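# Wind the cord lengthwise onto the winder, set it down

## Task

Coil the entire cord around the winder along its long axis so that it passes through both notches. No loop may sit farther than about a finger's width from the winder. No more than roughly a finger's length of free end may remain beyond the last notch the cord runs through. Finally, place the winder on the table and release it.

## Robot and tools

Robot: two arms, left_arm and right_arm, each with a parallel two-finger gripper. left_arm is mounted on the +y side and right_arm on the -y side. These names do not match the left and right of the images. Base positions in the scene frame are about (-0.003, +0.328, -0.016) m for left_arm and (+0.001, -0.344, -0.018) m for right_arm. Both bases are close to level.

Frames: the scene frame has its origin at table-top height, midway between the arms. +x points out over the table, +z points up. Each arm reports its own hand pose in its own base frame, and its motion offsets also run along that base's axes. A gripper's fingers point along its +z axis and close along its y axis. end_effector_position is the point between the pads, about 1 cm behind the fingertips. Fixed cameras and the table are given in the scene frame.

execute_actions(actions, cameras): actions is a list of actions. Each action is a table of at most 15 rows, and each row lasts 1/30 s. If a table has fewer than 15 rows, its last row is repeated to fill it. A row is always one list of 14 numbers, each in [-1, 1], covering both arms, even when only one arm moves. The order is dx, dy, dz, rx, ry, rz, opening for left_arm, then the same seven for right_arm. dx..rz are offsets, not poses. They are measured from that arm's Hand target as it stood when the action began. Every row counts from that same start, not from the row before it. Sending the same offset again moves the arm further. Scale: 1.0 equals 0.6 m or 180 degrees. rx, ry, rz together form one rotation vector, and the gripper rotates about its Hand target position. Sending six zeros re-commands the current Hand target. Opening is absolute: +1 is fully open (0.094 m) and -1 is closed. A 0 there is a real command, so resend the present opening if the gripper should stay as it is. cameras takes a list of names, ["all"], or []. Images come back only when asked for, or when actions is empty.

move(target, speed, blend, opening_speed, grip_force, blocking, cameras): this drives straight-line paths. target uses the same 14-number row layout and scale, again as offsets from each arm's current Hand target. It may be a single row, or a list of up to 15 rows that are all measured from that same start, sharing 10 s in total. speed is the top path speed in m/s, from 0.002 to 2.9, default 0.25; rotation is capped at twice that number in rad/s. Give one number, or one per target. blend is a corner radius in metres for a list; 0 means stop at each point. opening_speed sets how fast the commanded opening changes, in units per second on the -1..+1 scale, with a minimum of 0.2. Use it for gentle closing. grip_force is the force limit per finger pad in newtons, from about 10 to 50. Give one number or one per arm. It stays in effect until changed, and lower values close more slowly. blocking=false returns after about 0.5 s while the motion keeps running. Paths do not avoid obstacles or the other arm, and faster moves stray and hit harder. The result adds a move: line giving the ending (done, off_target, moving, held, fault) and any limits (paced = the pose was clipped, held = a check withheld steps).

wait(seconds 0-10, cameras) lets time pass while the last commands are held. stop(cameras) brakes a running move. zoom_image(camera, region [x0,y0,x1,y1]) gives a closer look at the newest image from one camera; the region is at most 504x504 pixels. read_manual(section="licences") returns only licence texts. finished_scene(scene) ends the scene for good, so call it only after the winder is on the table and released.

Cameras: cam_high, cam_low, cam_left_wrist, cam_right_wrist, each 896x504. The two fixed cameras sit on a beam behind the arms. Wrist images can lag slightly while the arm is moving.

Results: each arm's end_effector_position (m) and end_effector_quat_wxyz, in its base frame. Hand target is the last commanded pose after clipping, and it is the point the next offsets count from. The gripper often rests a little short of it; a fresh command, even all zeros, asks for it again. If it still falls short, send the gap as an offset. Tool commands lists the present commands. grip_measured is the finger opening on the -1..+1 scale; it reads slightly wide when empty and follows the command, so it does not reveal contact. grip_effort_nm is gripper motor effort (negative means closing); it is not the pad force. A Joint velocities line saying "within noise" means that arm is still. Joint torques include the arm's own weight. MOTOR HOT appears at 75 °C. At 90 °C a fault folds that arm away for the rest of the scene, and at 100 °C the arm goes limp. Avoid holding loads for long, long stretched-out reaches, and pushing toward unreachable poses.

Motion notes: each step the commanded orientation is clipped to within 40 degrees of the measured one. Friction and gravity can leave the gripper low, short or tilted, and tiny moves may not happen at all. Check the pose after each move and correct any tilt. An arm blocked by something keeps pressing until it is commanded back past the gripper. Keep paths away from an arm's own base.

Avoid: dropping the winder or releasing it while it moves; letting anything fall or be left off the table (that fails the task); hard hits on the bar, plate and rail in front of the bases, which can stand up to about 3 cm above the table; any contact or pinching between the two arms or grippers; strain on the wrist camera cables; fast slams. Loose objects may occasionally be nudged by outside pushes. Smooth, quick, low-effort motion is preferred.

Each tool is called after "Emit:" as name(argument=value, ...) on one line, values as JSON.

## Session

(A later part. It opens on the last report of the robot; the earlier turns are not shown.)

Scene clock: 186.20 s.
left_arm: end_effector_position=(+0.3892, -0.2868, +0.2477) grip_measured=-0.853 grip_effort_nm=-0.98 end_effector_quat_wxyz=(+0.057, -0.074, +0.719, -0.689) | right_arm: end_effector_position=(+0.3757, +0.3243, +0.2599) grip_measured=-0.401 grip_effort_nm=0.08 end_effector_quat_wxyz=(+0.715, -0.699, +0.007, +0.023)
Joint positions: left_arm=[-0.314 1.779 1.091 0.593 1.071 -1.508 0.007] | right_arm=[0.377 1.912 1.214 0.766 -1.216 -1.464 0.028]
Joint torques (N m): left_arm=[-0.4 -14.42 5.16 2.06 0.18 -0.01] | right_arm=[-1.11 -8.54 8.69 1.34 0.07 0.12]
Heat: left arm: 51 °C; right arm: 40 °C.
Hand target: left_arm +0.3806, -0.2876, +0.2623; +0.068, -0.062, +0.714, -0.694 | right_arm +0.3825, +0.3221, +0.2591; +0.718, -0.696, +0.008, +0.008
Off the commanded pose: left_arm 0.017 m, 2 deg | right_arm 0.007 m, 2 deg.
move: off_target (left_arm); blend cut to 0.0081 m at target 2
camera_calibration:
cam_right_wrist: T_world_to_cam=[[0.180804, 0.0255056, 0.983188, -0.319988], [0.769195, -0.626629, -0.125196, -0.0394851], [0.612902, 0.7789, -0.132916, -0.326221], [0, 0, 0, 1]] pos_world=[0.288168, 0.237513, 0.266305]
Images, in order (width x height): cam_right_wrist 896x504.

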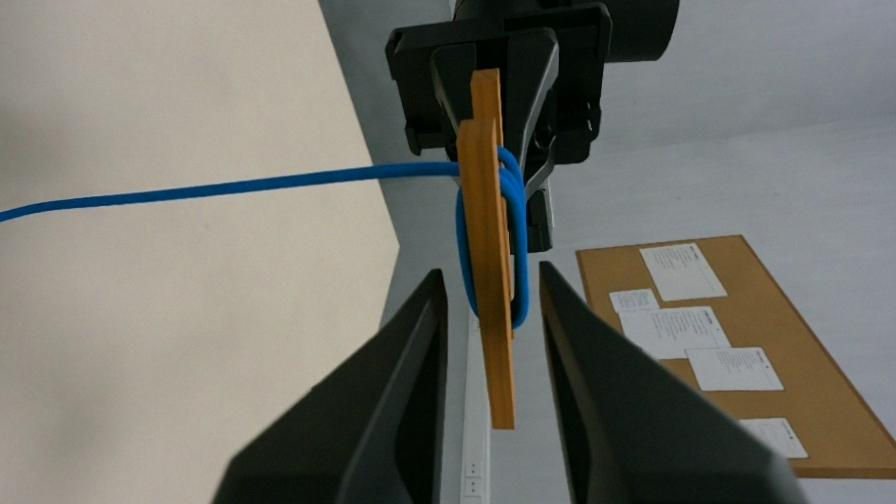

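Emit:
move(target=[0,0,0,0,0,0,-0.96,0,0,0,0,0,0,-0.96], opening_speed=0.9)

Scene clock: 187.40 s.
left_arm: end_effector_position=(+0.3892, -0.2867, +0.2479) grip_measured=-0.853 grip_effort_nm=-0.99 end_effector_quat_wxyz=(+0.057, -0.074, +0.719, -0.689) | right_arm: end_effector_position=(+0.3759, +0.3243, +0.2601) grip_measured=-0.850 grip_effort_nm=-1.03 end_effector_quat_wxyz=(+0.715, -0.699, +0.007, +0.023)
Joint positions: left_arm=[-0.314 1.779 1.091 0.593 1.07 -1.509 0.007] | right_arm=[0.377 1.912 1.214 0.767 -1.214 -1.465 0.007]
Joint torques (N m): left_arm=[-0.44 -14.35 5.19 2.06 0.18 -0.01] | right_arm=[-1.1 -8.51 8.72 1.34 0.06 0.13]
Heat: left arm: 52 °C; right arm: 40 °C.
Hand target: left_arm +0.3806, -0.2876, +0.2623; +0.068, -0.062, +0.714, -0.694 | right_arm +0.3825, +0.3221, +0.2591; +0.718, -0.696, +0.008, +0.008
Off the commanded pose: left_arm 0.017 m, 2 deg | right_arm 0.007 m, 2 deg.
move: off_target (left_arm)

Emit:
move(target=[[0,0,-0.012,0,0,0,-0.4,0,0,0,0,0,0,-0.96],[-0.005,0.0833,-0.012,0,0,0,-0.4,0,0,0,0,0,0,-0.96],[0.005,0.0833,0.11,0.0702,-0.4952,-0.0348,-0.4,0.002,-0.0035,0.12,0.0189,0.3883,0.0244,-0.96],[0.012,0.0833,0.11,-0.09695,0.99349,0.02586,-0.4,0.004,-0.0035,0.12,0.0089,0.7768,0.0495,-0.96],[0.0142,0.0552,-0.0247,-0.09695,0.99349,0.02586,-0.4,0.005,-0.0035,0.015,-0.002,0.9994,0.029,-0.96]], speed=[0.45,0.35,0.55,0.55,0.4], blend=[0,0.01,0.02,0.02,0], cameras=["cam_high","cam_left_wrist"])

Emit:
zoom_image(camera="cam_high", region=[400, 200, 460, 260])

Scene clock: 195.83 s.
left_arm: end_effector_position=(+0.3899, -0.2511, +0.2566) grip_measured=-0.402 grip_effort_nm=0.13 end_effector_quat_wxyz=(+0.700, +0.714, -0.004, +0.013) | right_arm: end_effector_position=(+0.3798, +0.3258, +0.2727) grip_measured=-0.850 grip_effort_nm=-1.03 end_effector_quat_wxyz=(-0.015, -0.001, +0.698, +0.716)
Joint positions: left_arm=[-0.197 1.84 1.189 0.556 1.36 1.689 0.028] | right_arm=[0.377 1.907 1.26 0.719 -1.214 1.658 0.007]
Joint torques (N m): left_arm=[-0.34 -9.22 5.11 1.59 0.21 -0.09] | right_arm=[-1.84 -9.01 7.61 1.52 -0.05 0.12]
Heat: left arm: 52 °C; right arm: 40 °C.
Hand target: left_arm +0.3891, -0.2545, +0.2475; +0.698, +0.716, +0.000, +0.007 | right_arm +0.3855, +0.3200, +0.2681; -0.009, +0.006, +0.697, +0.717
Off the commanded pose: left_arm 0.010 m, 1 deg | right_arm 0.009 m, 1 deg.
move: done
camera_calibration:
cam_left_wrist: T_world_to_cam=[[0.176759, -0.0445661, -0.983245, 0.185229], [0.754705, 0.64739, 0.106331, -0.146375], [0.631804, -0.760855, 0.148066, -0.352622], [0, 0, 0, 1]] pos_world=[0.300517, -0.165278, 0.249901]
Images, in order (width x height): cam_high 896x504, cam_left_wrist 896x504.

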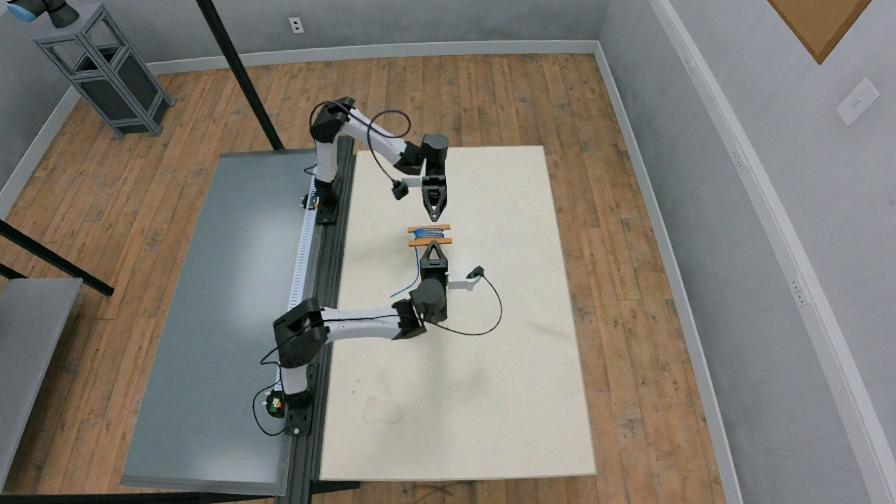

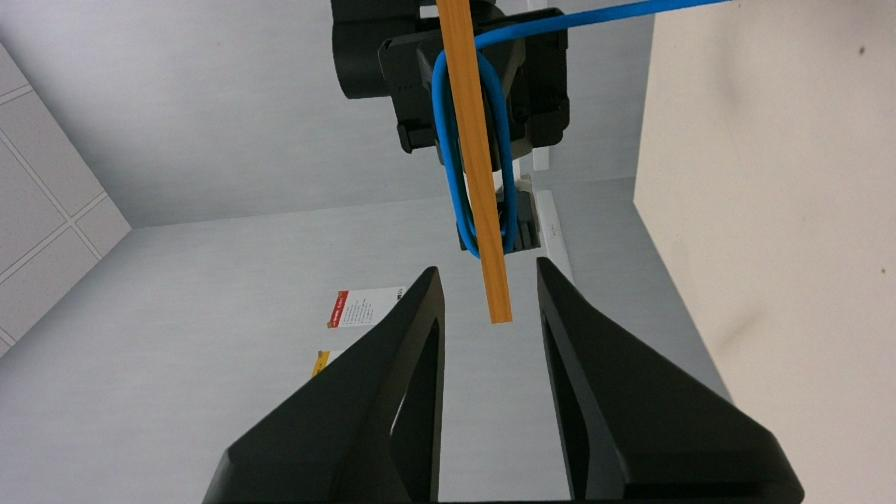

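Scaled by 8.400 from the camera's 896x504 image, which has a finer 1280x720 frame.

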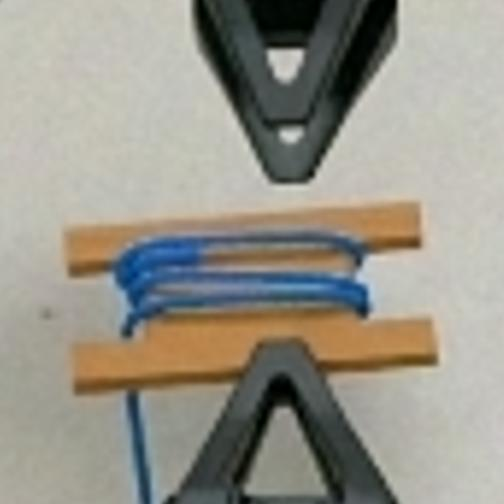

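Emit:
move(target=[[-0.0045,-0.025,0,0,0,0,-0.4,0,0,0,0,0,0,-0.96],[-0.009,-0.050,0,0,0,0,-0.4,0,0,0,0,0,0,-0.96]], speed=[0.15,0.12], blend=[0.01,0], cameras=["cam_left_wrist"])

Scene clock: 198.03 s.
left_arm: end_effector_position=(+0.3830, -0.2816, +0.2563) grip_measured=-0.402 grip_effort_nm=0.13 end_effector_quat_wxyz=(+0.699, +0.714, -0.007, +0.014) | right_arm: end_effector_position=(+0.3798, +0.3258, +0.2727) grip_measured=-0.850 grip_effort_nm=-1.03 end_effector_quat_wxyz=(-0.015, -0.001, +0.698, +0.716)
Joint positions: left_arm=[-0.275 1.846 1.189 0.582 1.285 1.673 0.028] | right_arm=[0.377 1.907 1.26 0.72 -1.214 1.658 0.007]
Joint torques (N m): left_arm=[-0.25 -8.96 5.34 1.72 0.2 -0.26] | right_arm=[-1.85 -8.98 7.6 1.52 -0.04 0.12]
Heat: left arm: 51 °C; right arm: 41 °C.
Hand target: left_arm +0.3837, -0.2844, +0.2475; +0.698, +0.716, +0.000, +0.007 | right_arm +0.3855, +0.3200, +0.2680; -0.009, +0.006, +0.697, +0.717
Off the commanded pose: left_arm 0.009 m, 1 deg | right_arm 0.009 m, 1 deg.
move: done; blend cut to 0.0076 m at target 1
camera_calibration:
cam_left_wrist: T_world_to_cam=[[0.182828, -0.043988, -0.98216, 0.182305], [0.755966, 0.644987, 0.111835, -0.124042], [0.628562, -0.762926, 0.151175, -0.371601], [0, 0, 0, 1]] pos_world=[0.294015, -0.195479, 0.249102]
Images, in order (width x height): cam_left_wrist 896x504.

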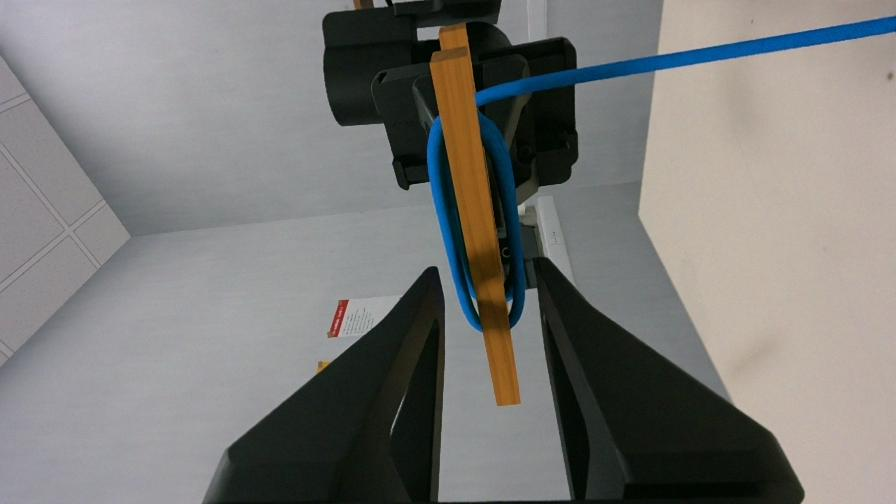

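Emit:
execute_actions(actions=[], cameras=["cam_high", "cam_low", "cam_left_wrist"])

Scene clock: 200.47 s.
left_arm: end_effector_position=(+0.3830, -0.2816, +0.2563) grip_measured=-0.402 grip_effort_nm=0.13 end_effector_quat_wxyz=(+0.700, +0.714, -0.007, +0.014) | right_arm: end_effector_position=(+0.3798, +0.3258, +0.2727) grip_measured=-0.850 grip_effort_nm=-1.03 end_effector_quat_wxyz=(-0.015, -0.001, +0.698, +0.716)
Joint positions: left_arm=[-0.275 1.846 1.189 0.583 1.285 1.673 0.028] | right_arm=[0.377 1.907 1.26 0.72 -1.214 1.658 0.007]
Joint velocities: within noise
Joint torques (N m): left_arm=[-0.2 -8.94 5.31 1.72 0.19 -0.25] | right_arm=[-1.87 -8.98 7.61 1.52 -0.05 0.12]
Heat: left arm: 51 °C; right arm: 41 °C.
Hand target: left_arm +0.3837, -0.2844, +0.2475; +0.698, +0.716, +0.000, +0.007 | right_arm +0.3855, +0.3200, +0.2680; -0.009, +0.006, +0.697, +0.717
Tool commands: left_gripper/opening=-0.4 right_gripper/opening=-0.96
Off the commanded pose: left_arm 0.009 m, 1 deg | right_arm 0.009 m, 1 deg.
camera_calibration:
cam_left_wrist: T_world_to_cam=[[0.182756, -0.0440525, -0.982171, 0.182415], [0.755942, 0.645033, 0.11173, -0.124011], [0.628611, -0.762884, 0.151185, -0.371624], [0, 0, 0, 1]] pos_world=[0.294015, -0.195479, 0.249202]
Images, in order (width x height): cam_high 896x504, cam_low 896x504, cam_left_wrist 896x504.

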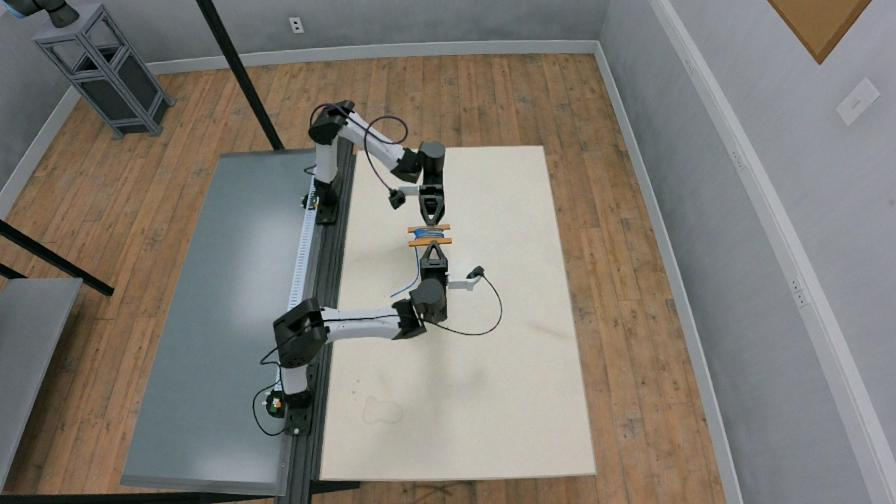

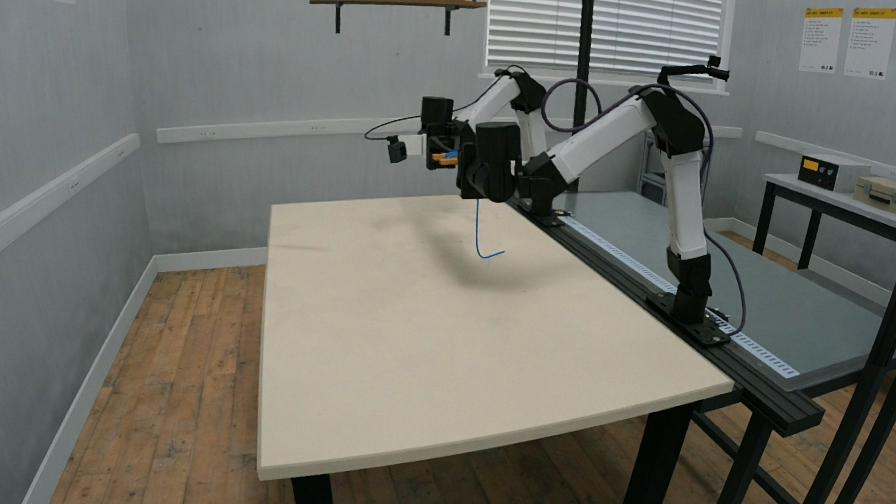

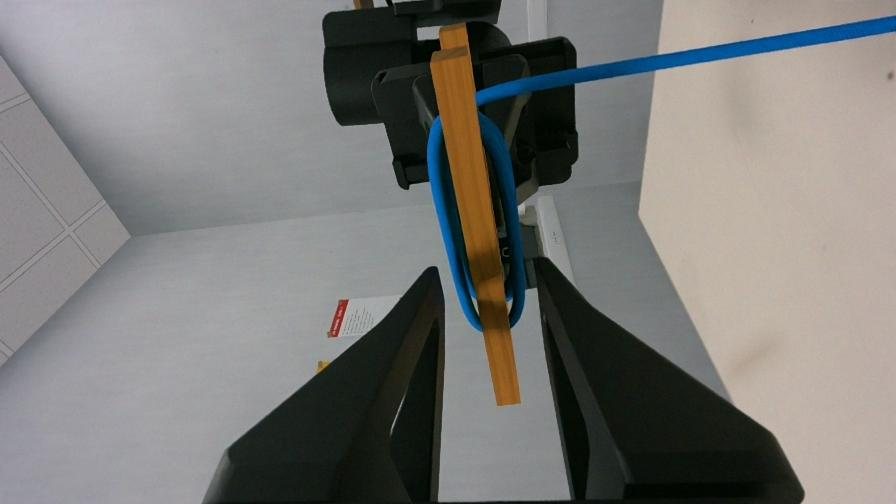

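Emit:
move(target=[[0,-0.004,0.0015,0,0,0,-0.4,0,0,0,0,0,0,-0.96],[0,-0.004,0.0015,0,0,0,-0.96,0,0,0,0,0,0,-0.96]], speed=0.05, opening_speed=0.9, cameras=["cam_left_wrist"])

Scene clock: 203.90 s.
left_arm: end_effector_position=(+0.3830, -0.2830, +0.2565) grip_measured=-0.854 grip_effort_nm=-0.97 end_effector_quat_wxyz=(+0.700, +0.714, -0.002, +0.011) | right_arm: end_effector_position=(+0.3799, +0.3256, +0.2732) grip_measured=-0.850 grip_effort_nm=-1.03 end_effector_quat_wxyz=(-0.013, -0.002, +0.698, +0.716)
Joint positions: left_arm=[-0.279 1.846 1.189 0.585 1.279 1.659 0.007] | right_arm=[0.377 1.907 1.26 0.723 -1.214 1.657 0.007]
Joint torques (N m): left_arm=[-0.36 -8.77 5.81 1.7 0.19 -0.1] | right_arm=[-1.83 -8.98 7.6 1.49 -0.05 0.14]
Heat: left arm: 50 °C; right arm: 41 °C.
Hand target: left_arm +0.3836, -0.2869, +0.2484; +0.698, +0.716, +0.000, +0.007 | right_arm +0.3855, +0.3200, +0.2681; -0.009, +0.007, +0.697, +0.717
Off the commanded pose: left_arm 0.009 m, 1 deg | right_arm 0.009 m, 1 deg.
move: done
camera_calibration:
cam_left_wrist: T_world_to_cam=[[0.17169, -0.0438976, -0.984173, 0.187252], [0.755499, 0.647013, 0.102938, -0.120091], [0.632253, -0.761215, 0.14425, -0.371903], [0, 0, 0, 1]] pos_world=[0.293716, -0.197178, 0.250298]
Images, in order (width x height): cam_left_wrist 896x504.

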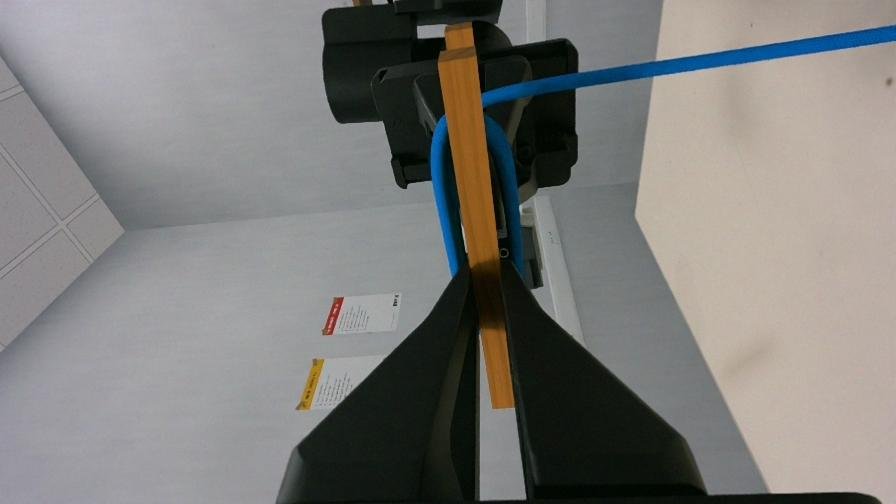

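Emit:
move(target=[[0,0,0,0,0,0,-0.96,0,0,0,0,0,0,-0.4],[0,0,0,0,0,0,-0.96,0.018,-0.075,0,0,0,0,-0.4],[0.004,0.004,0.13,-0.0568,0.3879,-0.0278,-0.96,0.018,-0.075,0.10,0.001,-0.4998,-0.0145,-0.4],[0.008,0.004,0.13,-0.0342,0.7762,-0.0547,-0.96,0.018,-0.075,0.10,0.002,-0.9994,-0.029,-0.4],[0.010,0.004,0.015,-0.010,0.9994,0.026,-0.96,0.0,-0.0442,-0.005,0.002,-0.9994,-0.029,-0.4]], speed=[0.45,0.35,0.55,0.55,0.4], blend=[0,0.01,0.02,0.02,0], cameras=["cam_high", "cam_low", "cam_right_wrist"])

Scene clock: 211.23 s.
left_arm: end_effector_position=(+0.3900, -0.2846, +0.2494) grip_measured=-0.855 grip_effort_nm=-0.99 end_effector_quat_wxyz=(-0.001, -0.015, +0.719, -0.695) | right_arm: end_effector_position=(+0.3860, +0.2934, +0.2634) grip_measured=-0.401 grip_effort_nm=0.08 end_effector_quat_wxyz=(+0.715, -0.699, +0.011, +0.021)
Joint positions: left_arm=[-0.279 1.87 1.215 0.537 1.27 -1.48 0.007] | right_arm=[0.298 1.9 1.209 0.774 -1.284 -1.446 0.028]
Joint torques (N m): left_arm=[0.5 -11.41 7.65 1.91 0.41 0.16] | right_arm=[-0.13 -10.17 7.12 1.3 0.08 0.12]
Heat: left arm: 50 °C; right arm: 42 °C.
Hand target: left_arm +0.3898, -0.2844, +0.2575; +0.008, +0.000, +0.717, -0.697 | right_arm +0.3854, +0.2935, +0.2651; +0.718, -0.696, +0.008, +0.008
Off the commanded pose: left_arm 0.008 m, 2 deg | right_arm 0.002 m, 2 deg.
move: done
camera_calibration:
cam_right_wrist: T_world_to_cam=[[0.183166, 0.0239042, 0.982791, -0.324922], [0.762583, -0.634362, -0.126695, -0.0610722], [0.620417, 0.772666, -0.134422, -0.308649], [0, 0, 0, 1]] pos_world=[0.297578, 0.207508, 0.270104]
Images, in order (width x height): cam_high 896x504, cam_low 896x504, cam_right_wrist 896x504.

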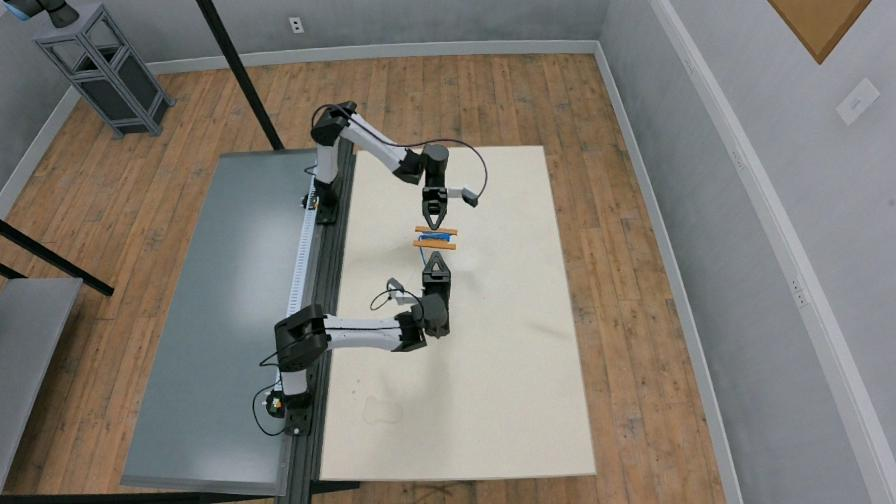

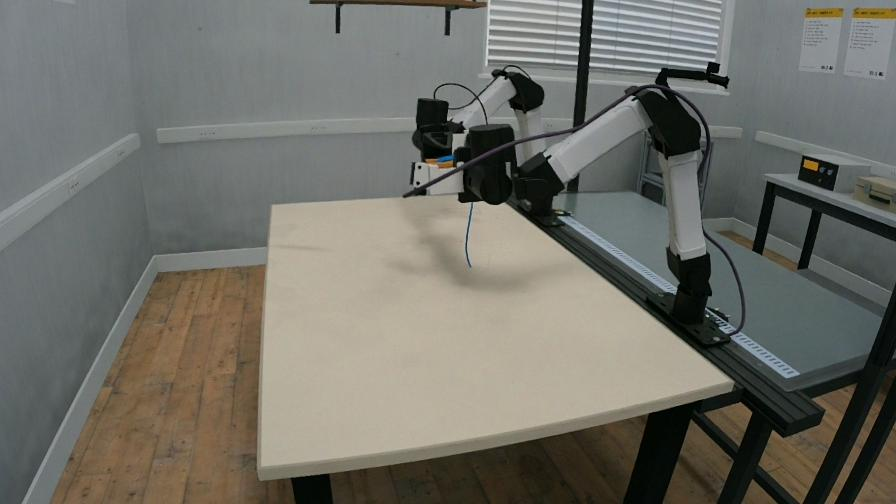

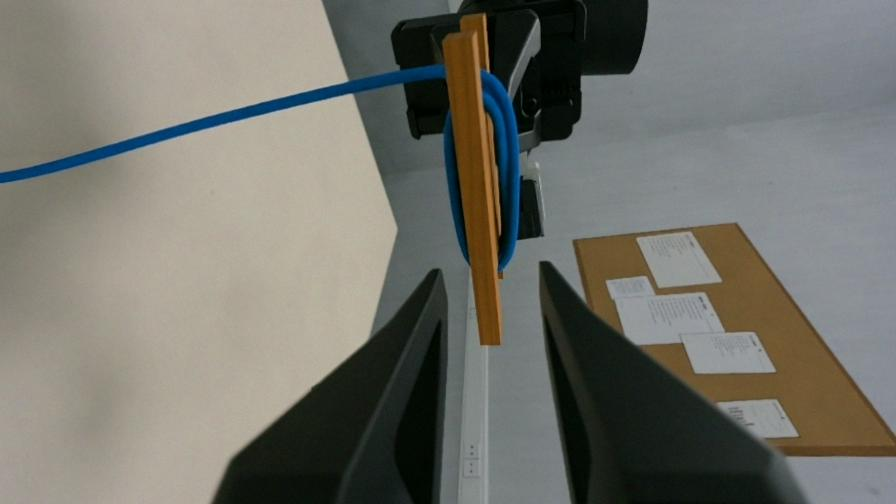

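Emit:
zoom_image(camera="cam_high", region=[405, 210, 465, 270])

Emit:
zoom_image(camera="cam_low", region=[430, 180, 530, 280])

Scaled by 8.400 from the camera's 896x504 image, which has a finer 1280x720 frame.

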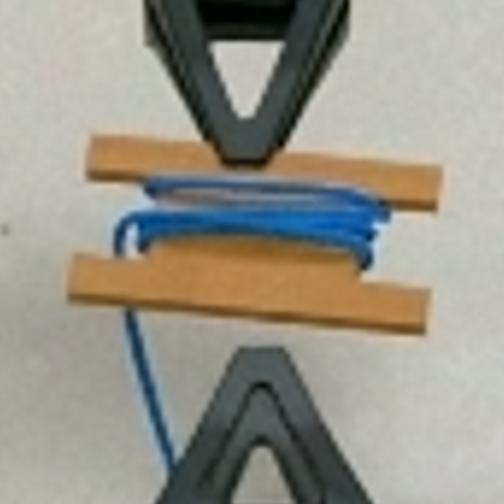

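Scaled by 5.040 from the camera's 896x504 image, which has a finer 1280x720 frame.

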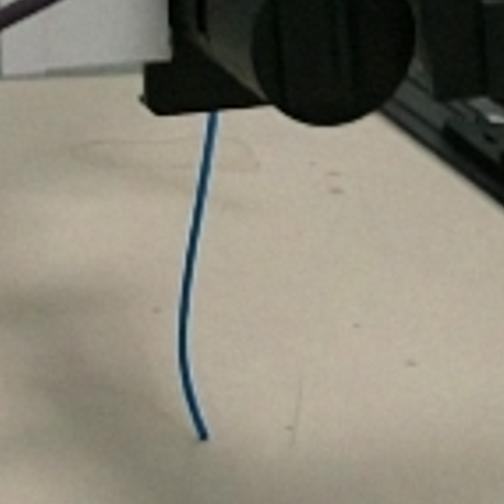

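Emit:
move(target=[0,0,0,0,0,0,-0.96,-0.0137,0.054,-0.0035,0,0,0,-0.4], speed=0.12, cameras=["cam_right_wrist"])

Scene clock: 215.13 s.
left_arm: end_effector_position=(+0.3900, -0.2846, +0.2493) grip_measured=-0.855 grip_effort_nm=-0.98 end_effector_quat_wxyz=(-0.001, -0.015, +0.719, -0.695) | right_arm: end_effector_position=(+0.3733, +0.3264, +0.2646) grip_measured=-0.401 grip_effort_nm=0.08 end_effector_quat_wxyz=(+0.717, -0.696, +0.004, +0.016)
Joint positions: left_arm=[-0.279 1.87 1.215 0.537 1.27 -1.479 0.007] | right_arm=[0.385 1.9 1.209 0.774 -1.202 -1.465 0.028]
Joint torques (N m): left_arm=[0.53 -11.47 7.6 1.88 0.41 0.13] | right_arm=[-0.57 -9.1 8.38 1.17 0.06 0.13]
Heat: left arm: 51 °C; right arm: 42 °C.
Hand target: left_arm +0.3897, -0.2844, +0.2575; +0.008, +0.000, +0.717, -0.698 | right_arm +0.3773, +0.3259, +0.2630; +0.718, -0.696, +0.008, +0.008
Off the commanded pose: left_arm 0.008 m, 2 deg | right_arm 0.004 m, 1 deg.
move: done
camera_calibration:
cam_right_wrist: T_world_to_cam=[[0.166542, 0.0181978, 0.985866, -0.317199], [0.767677, -0.629868, -0.118057, -0.0359975], [0.618818, 0.776489, -0.118869, -0.331001], [0, 0, 0, 1]] pos_world=[0.285291, 0.240117, 0.26912]
Images, in order (width x height): cam_right_wrist 896x504.

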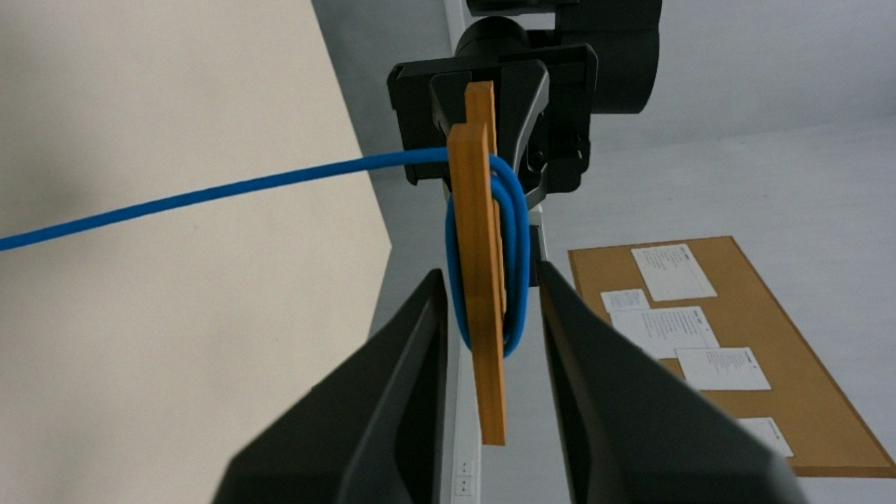

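Emit:
move(target=[[0,0,0,0,0,0,-0.96,0.003,-0.003,-0.004,0,0,0,-0.4],[0,0,0,0,0,0,-0.96,0.003,-0.003,-0.004,0,0,0,-0.96]], speed=0.05, opening_speed=0.9, cameras=[])

Scene clock: 217.63 s.
left_arm: end_effector_position=(+0.3901, -0.2843, +0.2494) grip_measured=-0.855 grip_effort_nm=-0.99 end_effector_quat_wxyz=(+0.002, -0.013, +0.719, -0.695) | right_arm: end_effector_position=(+0.3742, +0.3267, +0.2622) grip_measured=-0.847 grip_effort_nm=-1.01 end_effector_quat_wxyz=(+0.717, -0.697, +0.006, +0.018)
Joint positions: left_arm=[-0.278 1.87 1.215 0.538 1.271 -1.474 0.007] | right_arm=[0.385 1.905 1.209 0.774 -1.202 -1.465 0.007]
Joint torques (N m): left_arm=[0.44 -11.47 7.6 1.86 0.4 0.08] | right_arm=[-1.14 -8.85 8.34 1.26 0.02 0.13]
Heat: left arm: 51 °C; right arm: 42 °C.
Hand target: left_arm +0.3896, -0.2844, +0.2575; +0.007, +0.000, +0.717, -0.698 | right_arm +0.3791, +0.3241, +0.2605; +0.718, -0.696, +0.008, +0.008
Off the commanded pose: left_arm 0.008 m, 2 deg | right_arm 0.006 m, 1 deg.
move: done
No camera images: "cameras" was empty.

Emit:
move(target=[[0,0,-0.012,0,0,0,-0.4,0,0,0,0,0,0,-0.96],[0.0205,0.0833,0,0,0,0,-0.4,0,0,0,0,0,0,-0.96],[0.0205,0.0833,0.11,0.005,-0.5,-0.013,-0.4,0.002,-0.0035,0.12,0.0533,0.3865,0.0474,-0.96],[0.0205,0.0833,0.11,0.010,-0.9994,-0.026,-0.4,0.004,-0.0035,0.12,0.0272,0.7723,0.0964,-0.96],[-0.005,0.0487,-0.0108,0.010,-0.9994,-0.026,-0.4,0.0085,-0.0035,0.012,-0.002,0.9994,0.029,-0.96]], speed=[0.45,0.35,0.55,0.55,0.4], blend=[0,0.01,0.02,0.02,0], cameras=["cam_high", "cam_low", "cam_left_wrist"])

Scene clock: 225.37 s.
left_arm: end_effector_position=(+0.3925, -0.2533, +0.2428) grip_measured=-0.402 grip_effort_nm=0.13 end_effector_quat_wxyz=(+0.698, +0.716, +0.007, +0.001) | right_arm: end_effector_position=(+0.3818, +0.3266, +0.2640) grip_measured=-0.848 grip_effort_nm=-1.03 end_effector_quat_wxyz=(-0.011, +0.009, +0.698, +0.716)
Joint positions: left_arm=[-0.2 1.87 1.182 0.564 1.358 1.683 0.028] | right_arm=[0.38 1.917 1.238 0.748 -1.194 1.663 0.007]
Joint torques (N m): left_arm=[-0.31 -13.63 5.35 1.49 0.23 -0.1] | right_arm=[-1.59 -10.03 9.44 1.32 -0.2 0.1]
Heat: left arm: 53 °C; right arm: 41 °C.
Hand target: left_arm +0.3866, -0.2553, +0.2509; +0.698, +0.716, +0.000, +0.007 | right_arm +0.3842, +0.3219, +0.2678; -0.009, +0.006, +0.697, +0.717
Off the commanded pose: left_arm 0.010 m, 1 deg | right_arm 0.006 m, 0 deg.
move: done
camera_calibration:
cam_left_wrist: T_world_to_cam=[[0.143473, -0.0390391, -0.988884, 0.186898], [0.758602, 0.646044, 0.0845581, -0.142131], [0.635562, -0.762301, 0.122305, -0.349465], [0, 0, 0, 1]] pos_world=[0.303112, -0.167278, 0.23958]
Images, in order (width x height): cam_high 896x504, cam_low 896x504, cam_left_wrist 896x504.

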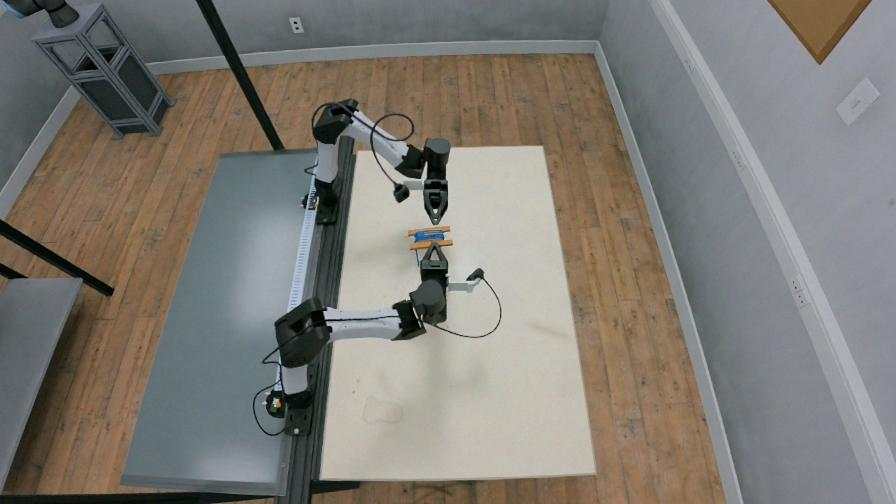

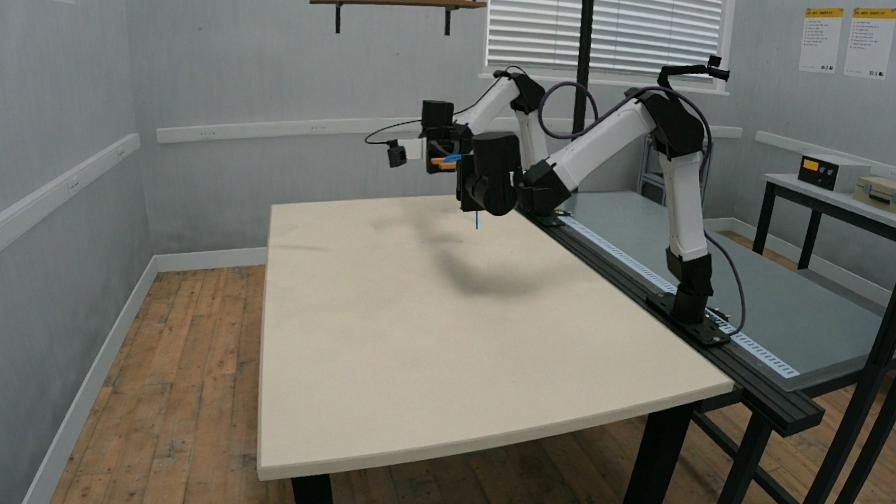

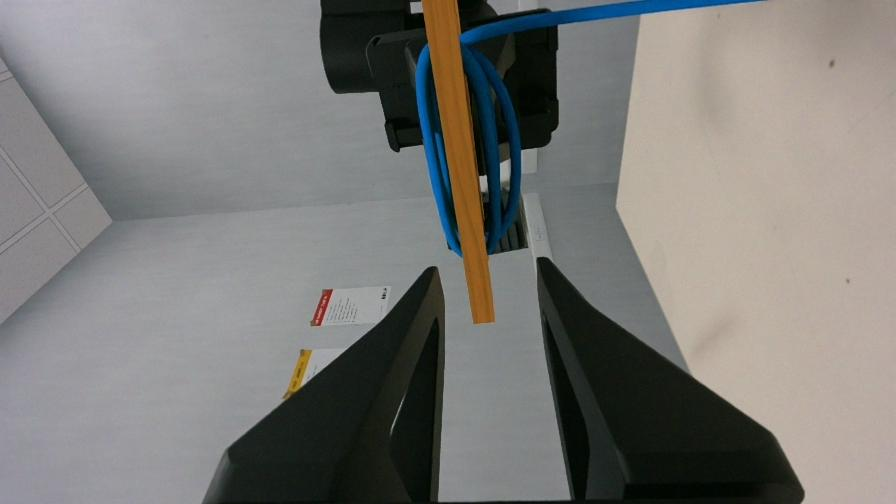

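Emit:
zoom_image(camera="cam_high", region=[400, 210, 460, 270])

Emit:
zoom_image(camera="cam_low", region=[420, 140, 520, 240])

Scaled by 8.400 from the camera's 896x504 image, which has a finer 1280x720 frame.

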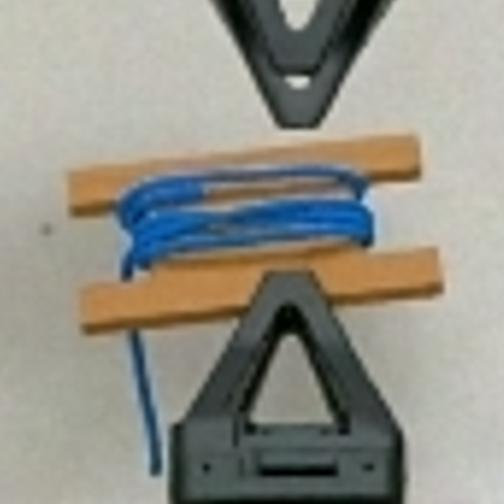

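Scaled by 5.040 from the camera's 896x504 image, which has a finer 1280x720 frame.

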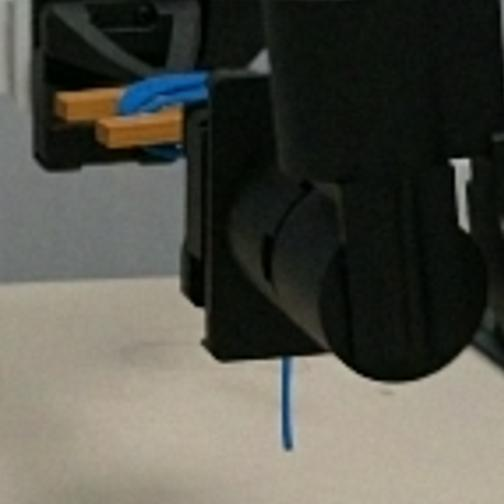

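Emit:
move(target=[-0.008,-0.0512,0.007,0,0,0,-0.3,0,0,0,0,0,0,-0.96], speed=0.12, cameras=["cam_left_wrist"])

Scene clock: 229.60 s.
left_arm: end_effector_position=(+0.3845, -0.2839, +0.2411) grip_measured=-0.302 grip_effort_nm=0.13 end_effector_quat_wxyz=(+0.694, +0.719, +0.010, -0.004) | right_arm: end_effector_position=(+0.3818, +0.3266, +0.2639) grip_measured=-0.848 grip_effort_nm=-1.03 end_effector_quat_wxyz=(-0.012, +0.009, +0.698, +0.716)
Joint positions: left_arm=[-0.28 1.87 1.182 0.564 1.281 1.671 0.033] | right_arm=[0.38 1.917 1.238 0.747 -1.194 1.663 0.007]
Joint torques (N m): left_arm=[-0.08 -13.24 6.83 1.67 0.19 -0.24] | right_arm=[-1.58 -10.04 9.46 1.32 -0.21 0.09]
Heat: left arm: 54 °C; right arm: 41 °C.
Hand target: left_arm +0.3818, -0.2859, +0.2551; +0.698, +0.716, +0.000, +0.007 | right_arm +0.3842, +0.3219, +0.2678; -0.009, +0.006, +0.697, +0.717
Off the commanded pose: left_arm 0.014 m, 2 deg | right_arm 0.007 m, 0 deg.
move: off_target (left_arm)
camera_calibration:
cam_left_wrist: T_world_to_cam=[[0.133224, -0.0302718, -0.990623, 0.192093], [0.7613, 0.643101, 0.0827316, -0.117519], [0.634566, -0.765183, 0.108723, -0.364709], [0, 0, 0, 1]] pos_world=[0.295308, -0.197678, 0.239666]
Images, in order (width x height): cam_left_wrist 896x504.

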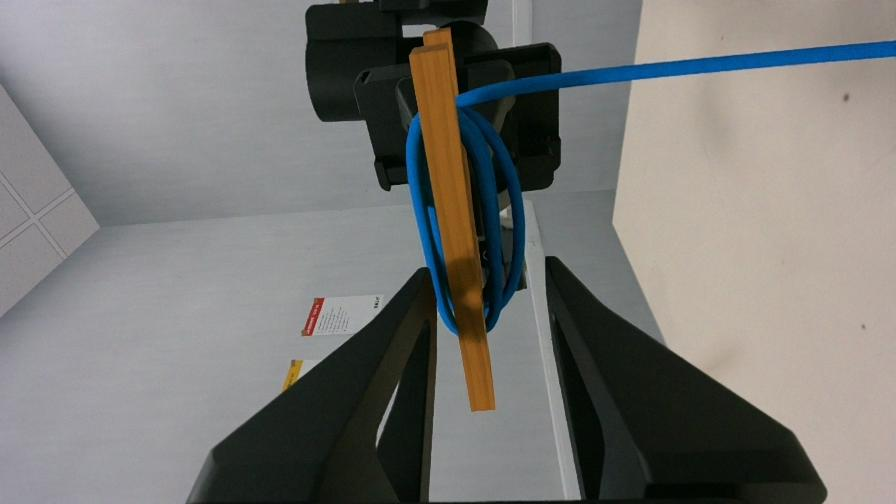

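Emit:
move(target=[0,0,0.014,0,0,0,-0.1,0,0,0,0,0,0,-0.96], speed=0.05, cameras=[])

Scene clock: 231.40 s.
left_arm: end_effector_position=(+0.3844, -0.2839, +0.2395) grip_measured=-0.102 grip_effort_nm=0.13 end_effector_quat_wxyz=(+0.693, +0.721, +0.016, -0.009) | right_arm: end_effector_position=(+0.3818, +0.3266, +0.2639) grip_measured=-0.848 grip_effort_nm=-1.03 end_effector_quat_wxyz=(-0.012, +0.009, +0.698, +0.716)
Joint positions: left_arm=[-0.28 1.87 1.182 0.55 1.28 1.667 0.042] | right_arm=[0.38 1.917 1.238 0.747 -1.194 1.663 0.007]
Joint torques (N m): left_arm=[-0.21 -14.57 8.16 1.54 0.23 -0.24] | right_arm=[-1.58 -10.03 9.46 1.32 -0.2 0.1]
Heat: left arm: 54 °C; right arm: 41 °C.
Hand target: left_arm +0.3819, -0.2859, +0.2635; +0.698, +0.716, +0.000, +0.007 | right_arm +0.3842, +0.3219, +0.2678; -0.009, +0.006, +0.697, +0.717
Off the commanded pose: left_arm 0.024 m, 3 deg | right_arm 0.007 m, 0 deg.
move: off_target (left_arm)
No camera images: "cameras" was empty.

Emit:
move(target=[[0,0,0,0,0,0,0.8,0,0,0,0,0,0,-0.96],[0,0,0.0275,0,0,0,0.8,0,0,0,0,0,0,-0.96],[0,0,-0.0275,0,0,0,0.8,0,0,0,0,0,0,-0.96]], speed=[0.1,0.12,0.08], blend=[0,0.004,0], cameras=["cam_left_wrist"])

Scene clock: 234.20 s.
left_arm: end_effector_position=(+0.3835, -0.2836, +0.2540) grip_measured=+0.798 grip_effort_nm=0.13 end_effector_quat_wxyz=(+0.699, +0.715, -0.003, +0.010) | right_arm: end_effector_position=(+0.3818, +0.3266, +0.2639) grip_measured=-0.848 grip_effort_nm=-1.03 end_effector_quat_wxyz=(-0.012, +0.009, +0.698, +0.716)
Joint positions: left_arm=[-0.28 1.852 1.189 0.584 1.279 1.665 0.084] | right_arm=[0.38 1.917 1.238 0.747 -1.194 1.663 0.007]
Joint torques (N m): left_arm=[-0.25 -9.89 4.88 1.77 0.2 -0.15] | right_arm=[-1.59 -10.03 9.46 1.32 -0.2 0.09]
Heat: left arm: 55 °C; right arm: 41 °C.
Hand target: left_arm +0.3818, -0.2859, +0.2470; +0.698, +0.716, +0.000, +0.007 | right_arm +0.3842, +0.3219, +0.2678; -0.009, +0.006, +0.697, +0.717
Off the commanded pose: left_arm 0.008 m, 1 deg | right_arm 0.007 m, 0 deg.
move: done
camera_calibration:
cam_left_wrist: T_world_to_cam=[[0.171067, -0.0424506, -0.984344, 0.185382], [0.756642, 0.645561, 0.103655, -0.120912], [0.631054, -0.762528, 0.142554, -0.371664], [0, 0, 0, 1]] pos_world=[0.294314, -0.197479, 0.247996]
Images, in order (width x height): cam_left_wrist 896x504.

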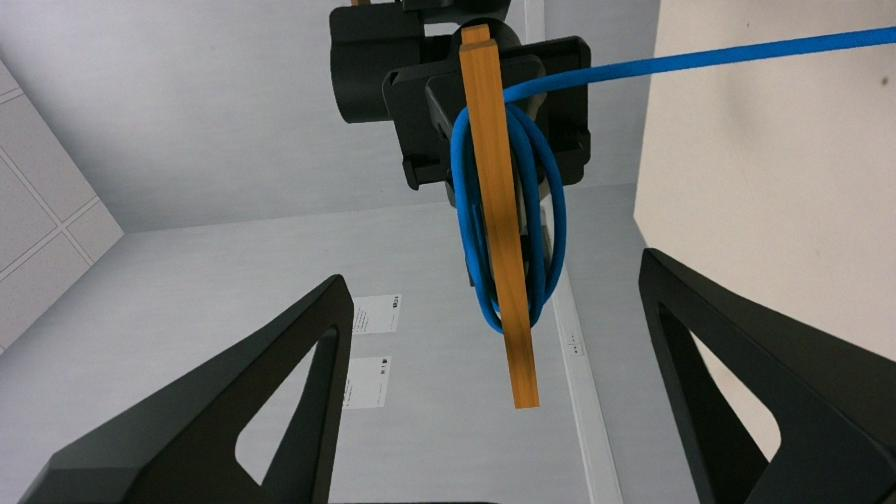

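Emit:
move(target=[[0,-0.002,-0.0075,0,0,0,-0.4,0,0,0,0,0,0,-0.96],[0,-0.002,-0.0075,0,0,0,-0.96,0,0,0,0,0,0,-0.96]], speed=0.05, opening_speed=1.2, cameras=[])

Scene clock: 237.60 s.
left_arm: end_effector_position=(+0.3835, -0.2835, +0.2488) grip_measured=-0.861 grip_effort_nm=-0.98 end_effector_quat_wxyz=(+0.699, +0.715, +0.001, +0.009) | right_arm: end_effector_position=(+0.3819, +0.3264, +0.2642) grip_measured=-0.848 grip_effort_nm=-1.03 end_effector_quat_wxyz=(-0.010, +0.008, +0.698, +0.716)
Joint positions: left_arm=[-0.28 1.857 1.176 0.599 1.276 1.661 0.007] | right_arm=[0.379 1.917 1.238 0.749 -1.194 1.661 0.007]
Joint torques (N m): left_arm=[-0.47 -9.63 5.2 1.77 0.22 -0.11] | right_arm=[-1.51 -10.04 9.46 1.3 -0.2 0.11]
Heat: left arm: 54 °C; right arm: 42 °C.
Hand target: left_arm +0.3818, -0.2872, +0.2426; +0.698, +0.716, +0.000, +0.007 | right_arm +0.3841, +0.3220, +0.2678; -0.009, +0.006, +0.697, +0.717
Off the commanded pose: left_arm 0.007 m, 0 deg | right_arm 0.006 m, 0 deg.
move: done; target 2's new opening was sent with left_arm's hand 0.011 m and 1 deg from that target
No camera images: "cameras" was empty.

Emit:
move(target=[[0,0,0,0,0,0,-0.96,0,0,0,0,0,0,-0.4],[0,0,0,0,0,0,-0.96,0.018,-0.075,0,0,0,0,-0.4],[0.004,0.004,0.13,-0.0496,0.3881,-0.0226,-0.96,0.01,-0.12,0.04,0,0,0,-0.4],[0.008,0.004,0.13,-0.0306,0.7766,-0.0445,-0.96,0.0,-0.15,0.05,0,0,0,-0.4],[0.010,0.004,0.015,-0.010,0.9994,0.026,-0.96,0.0,-0.15,0.05,0,0,0,-0.4]], speed=[0.45,0.35,0.55,0.55,0.4], blend=[0,0.01,0.02,0.02,0], cameras=["cam_high", "cam_low", "cam_right_wrist"])

Scene clock: 248.73 s.
left_arm: end_effector_position=(+0.3870, -0.2842, +0.2581) grip_measured=-0.861 grip_effort_nm=-0.98 end_effector_quat_wxyz=(+0.015, +0.001, +0.716, -0.698) | right_arm: end_effector_position=(+0.3915, +0.2381, +0.2854) grip_measured=-0.401 grip_effort_nm=0.08 end_effector_quat_wxyz=(-0.021, +0.020, +0.699, +0.715)
Joint positions: left_arm=[-0.28 1.852 1.209 0.563 1.269 -1.471 0.007] | right_arm=[0.162 1.842 1.209 0.77 -1.409 1.765 0.028]
Joint torques (N m): left_arm=[0.39 -9.2 6.39 1.88 0.37 0.03] | right_arm=[-1.5 -12.67 7.35 1.35 -0.17 0.12]
Heat: left arm: 53 °C; right arm: 43 °C.
Hand target: left_arm +0.3878, -0.2847, +0.2516; +0.008, +0.000, +0.716, -0.698 | right_arm +0.3842, +0.2320, +0.2978; -0.009, +0.006, +0.697, +0.717
Off the commanded pose: left_arm 0.007 m, 1 deg | right_arm 0.016 m, 2 deg.
move: off_target (right_arm)
camera_calibration:
cam_right_wrist: T_world_to_cam=[[-0.196474, 0.0659225, -0.978291, 0.352179], [-0.752019, -0.650365, 0.107205, 0.432446], [-0.629179, 0.756756, 0.177355, 0.137669], [0, 0, 0, 1]] pos_world=[0.48102, 0.15385, 0.273756]
Images, in order (width x height): cam_high 896x504, cam_low 896x504, cam_right_wrist 896x504.

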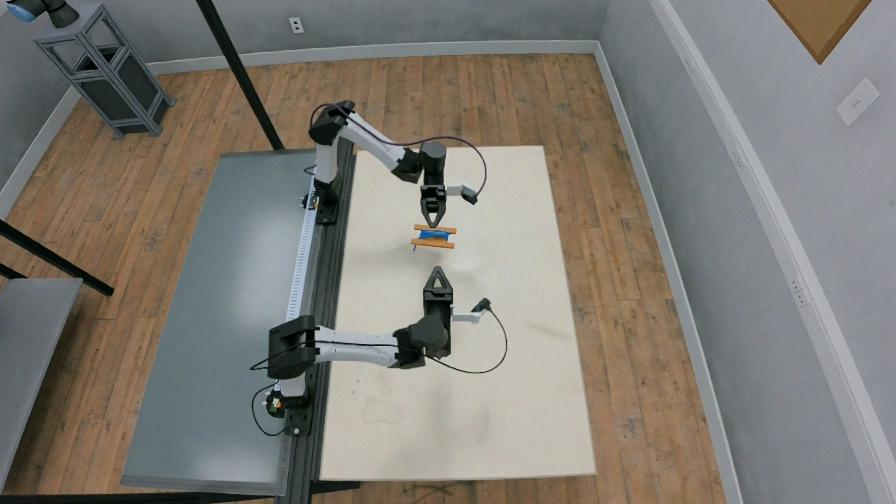

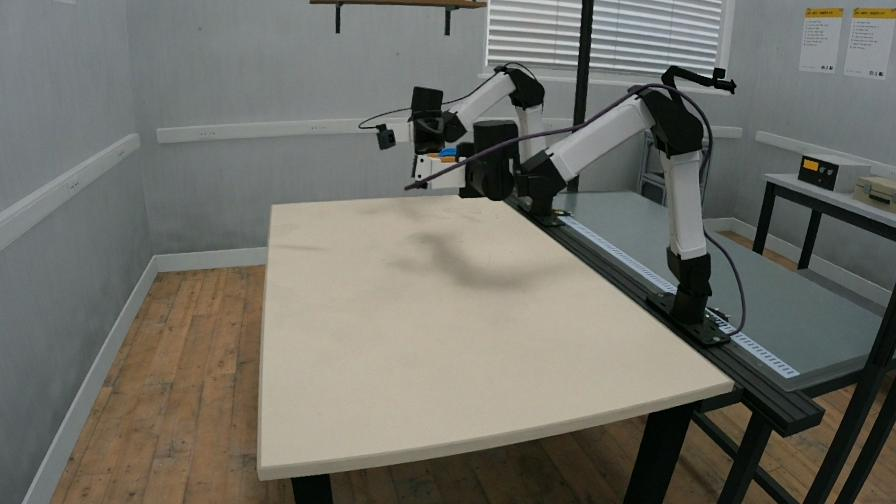

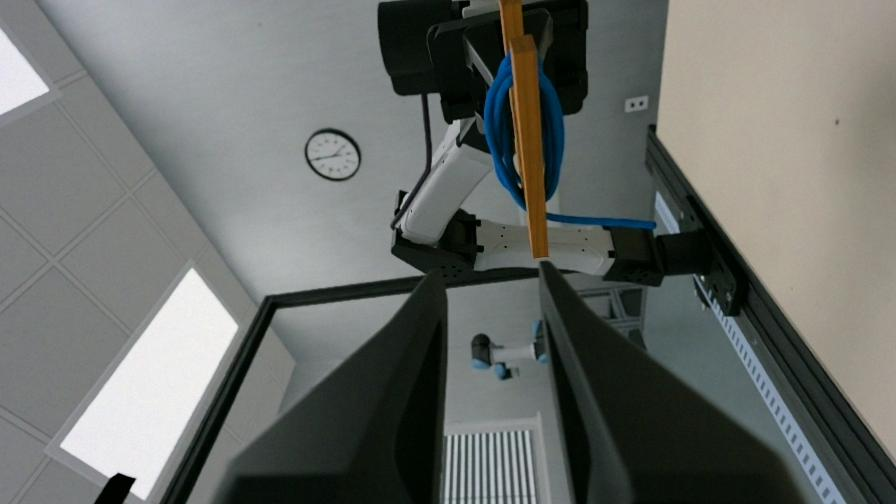

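Emit:
zoom_image(camera="cam_right_wrist", region=[470, 20, 680, 270])

Emit:
zoom_image(camera="cam_high", region=[400, 205, 470, 265])

Scaled by 2.016 from the camera's 896x504 image, which has a finer 1280x720 frame.

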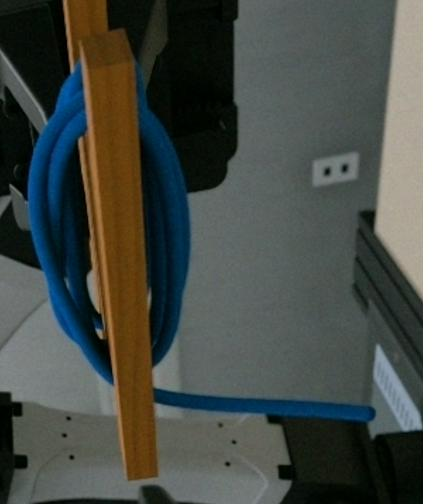

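Scaled by 7.200 from the camera's 896x504 image, which has a finer 1280x720 frame.

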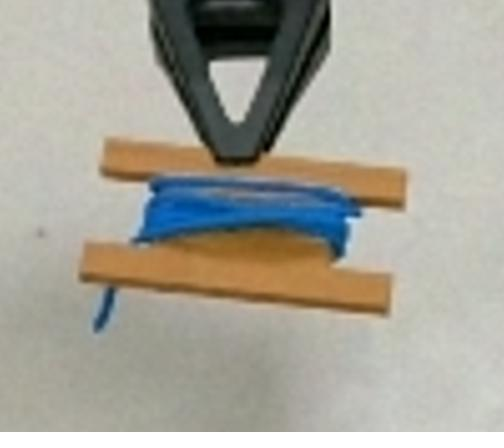

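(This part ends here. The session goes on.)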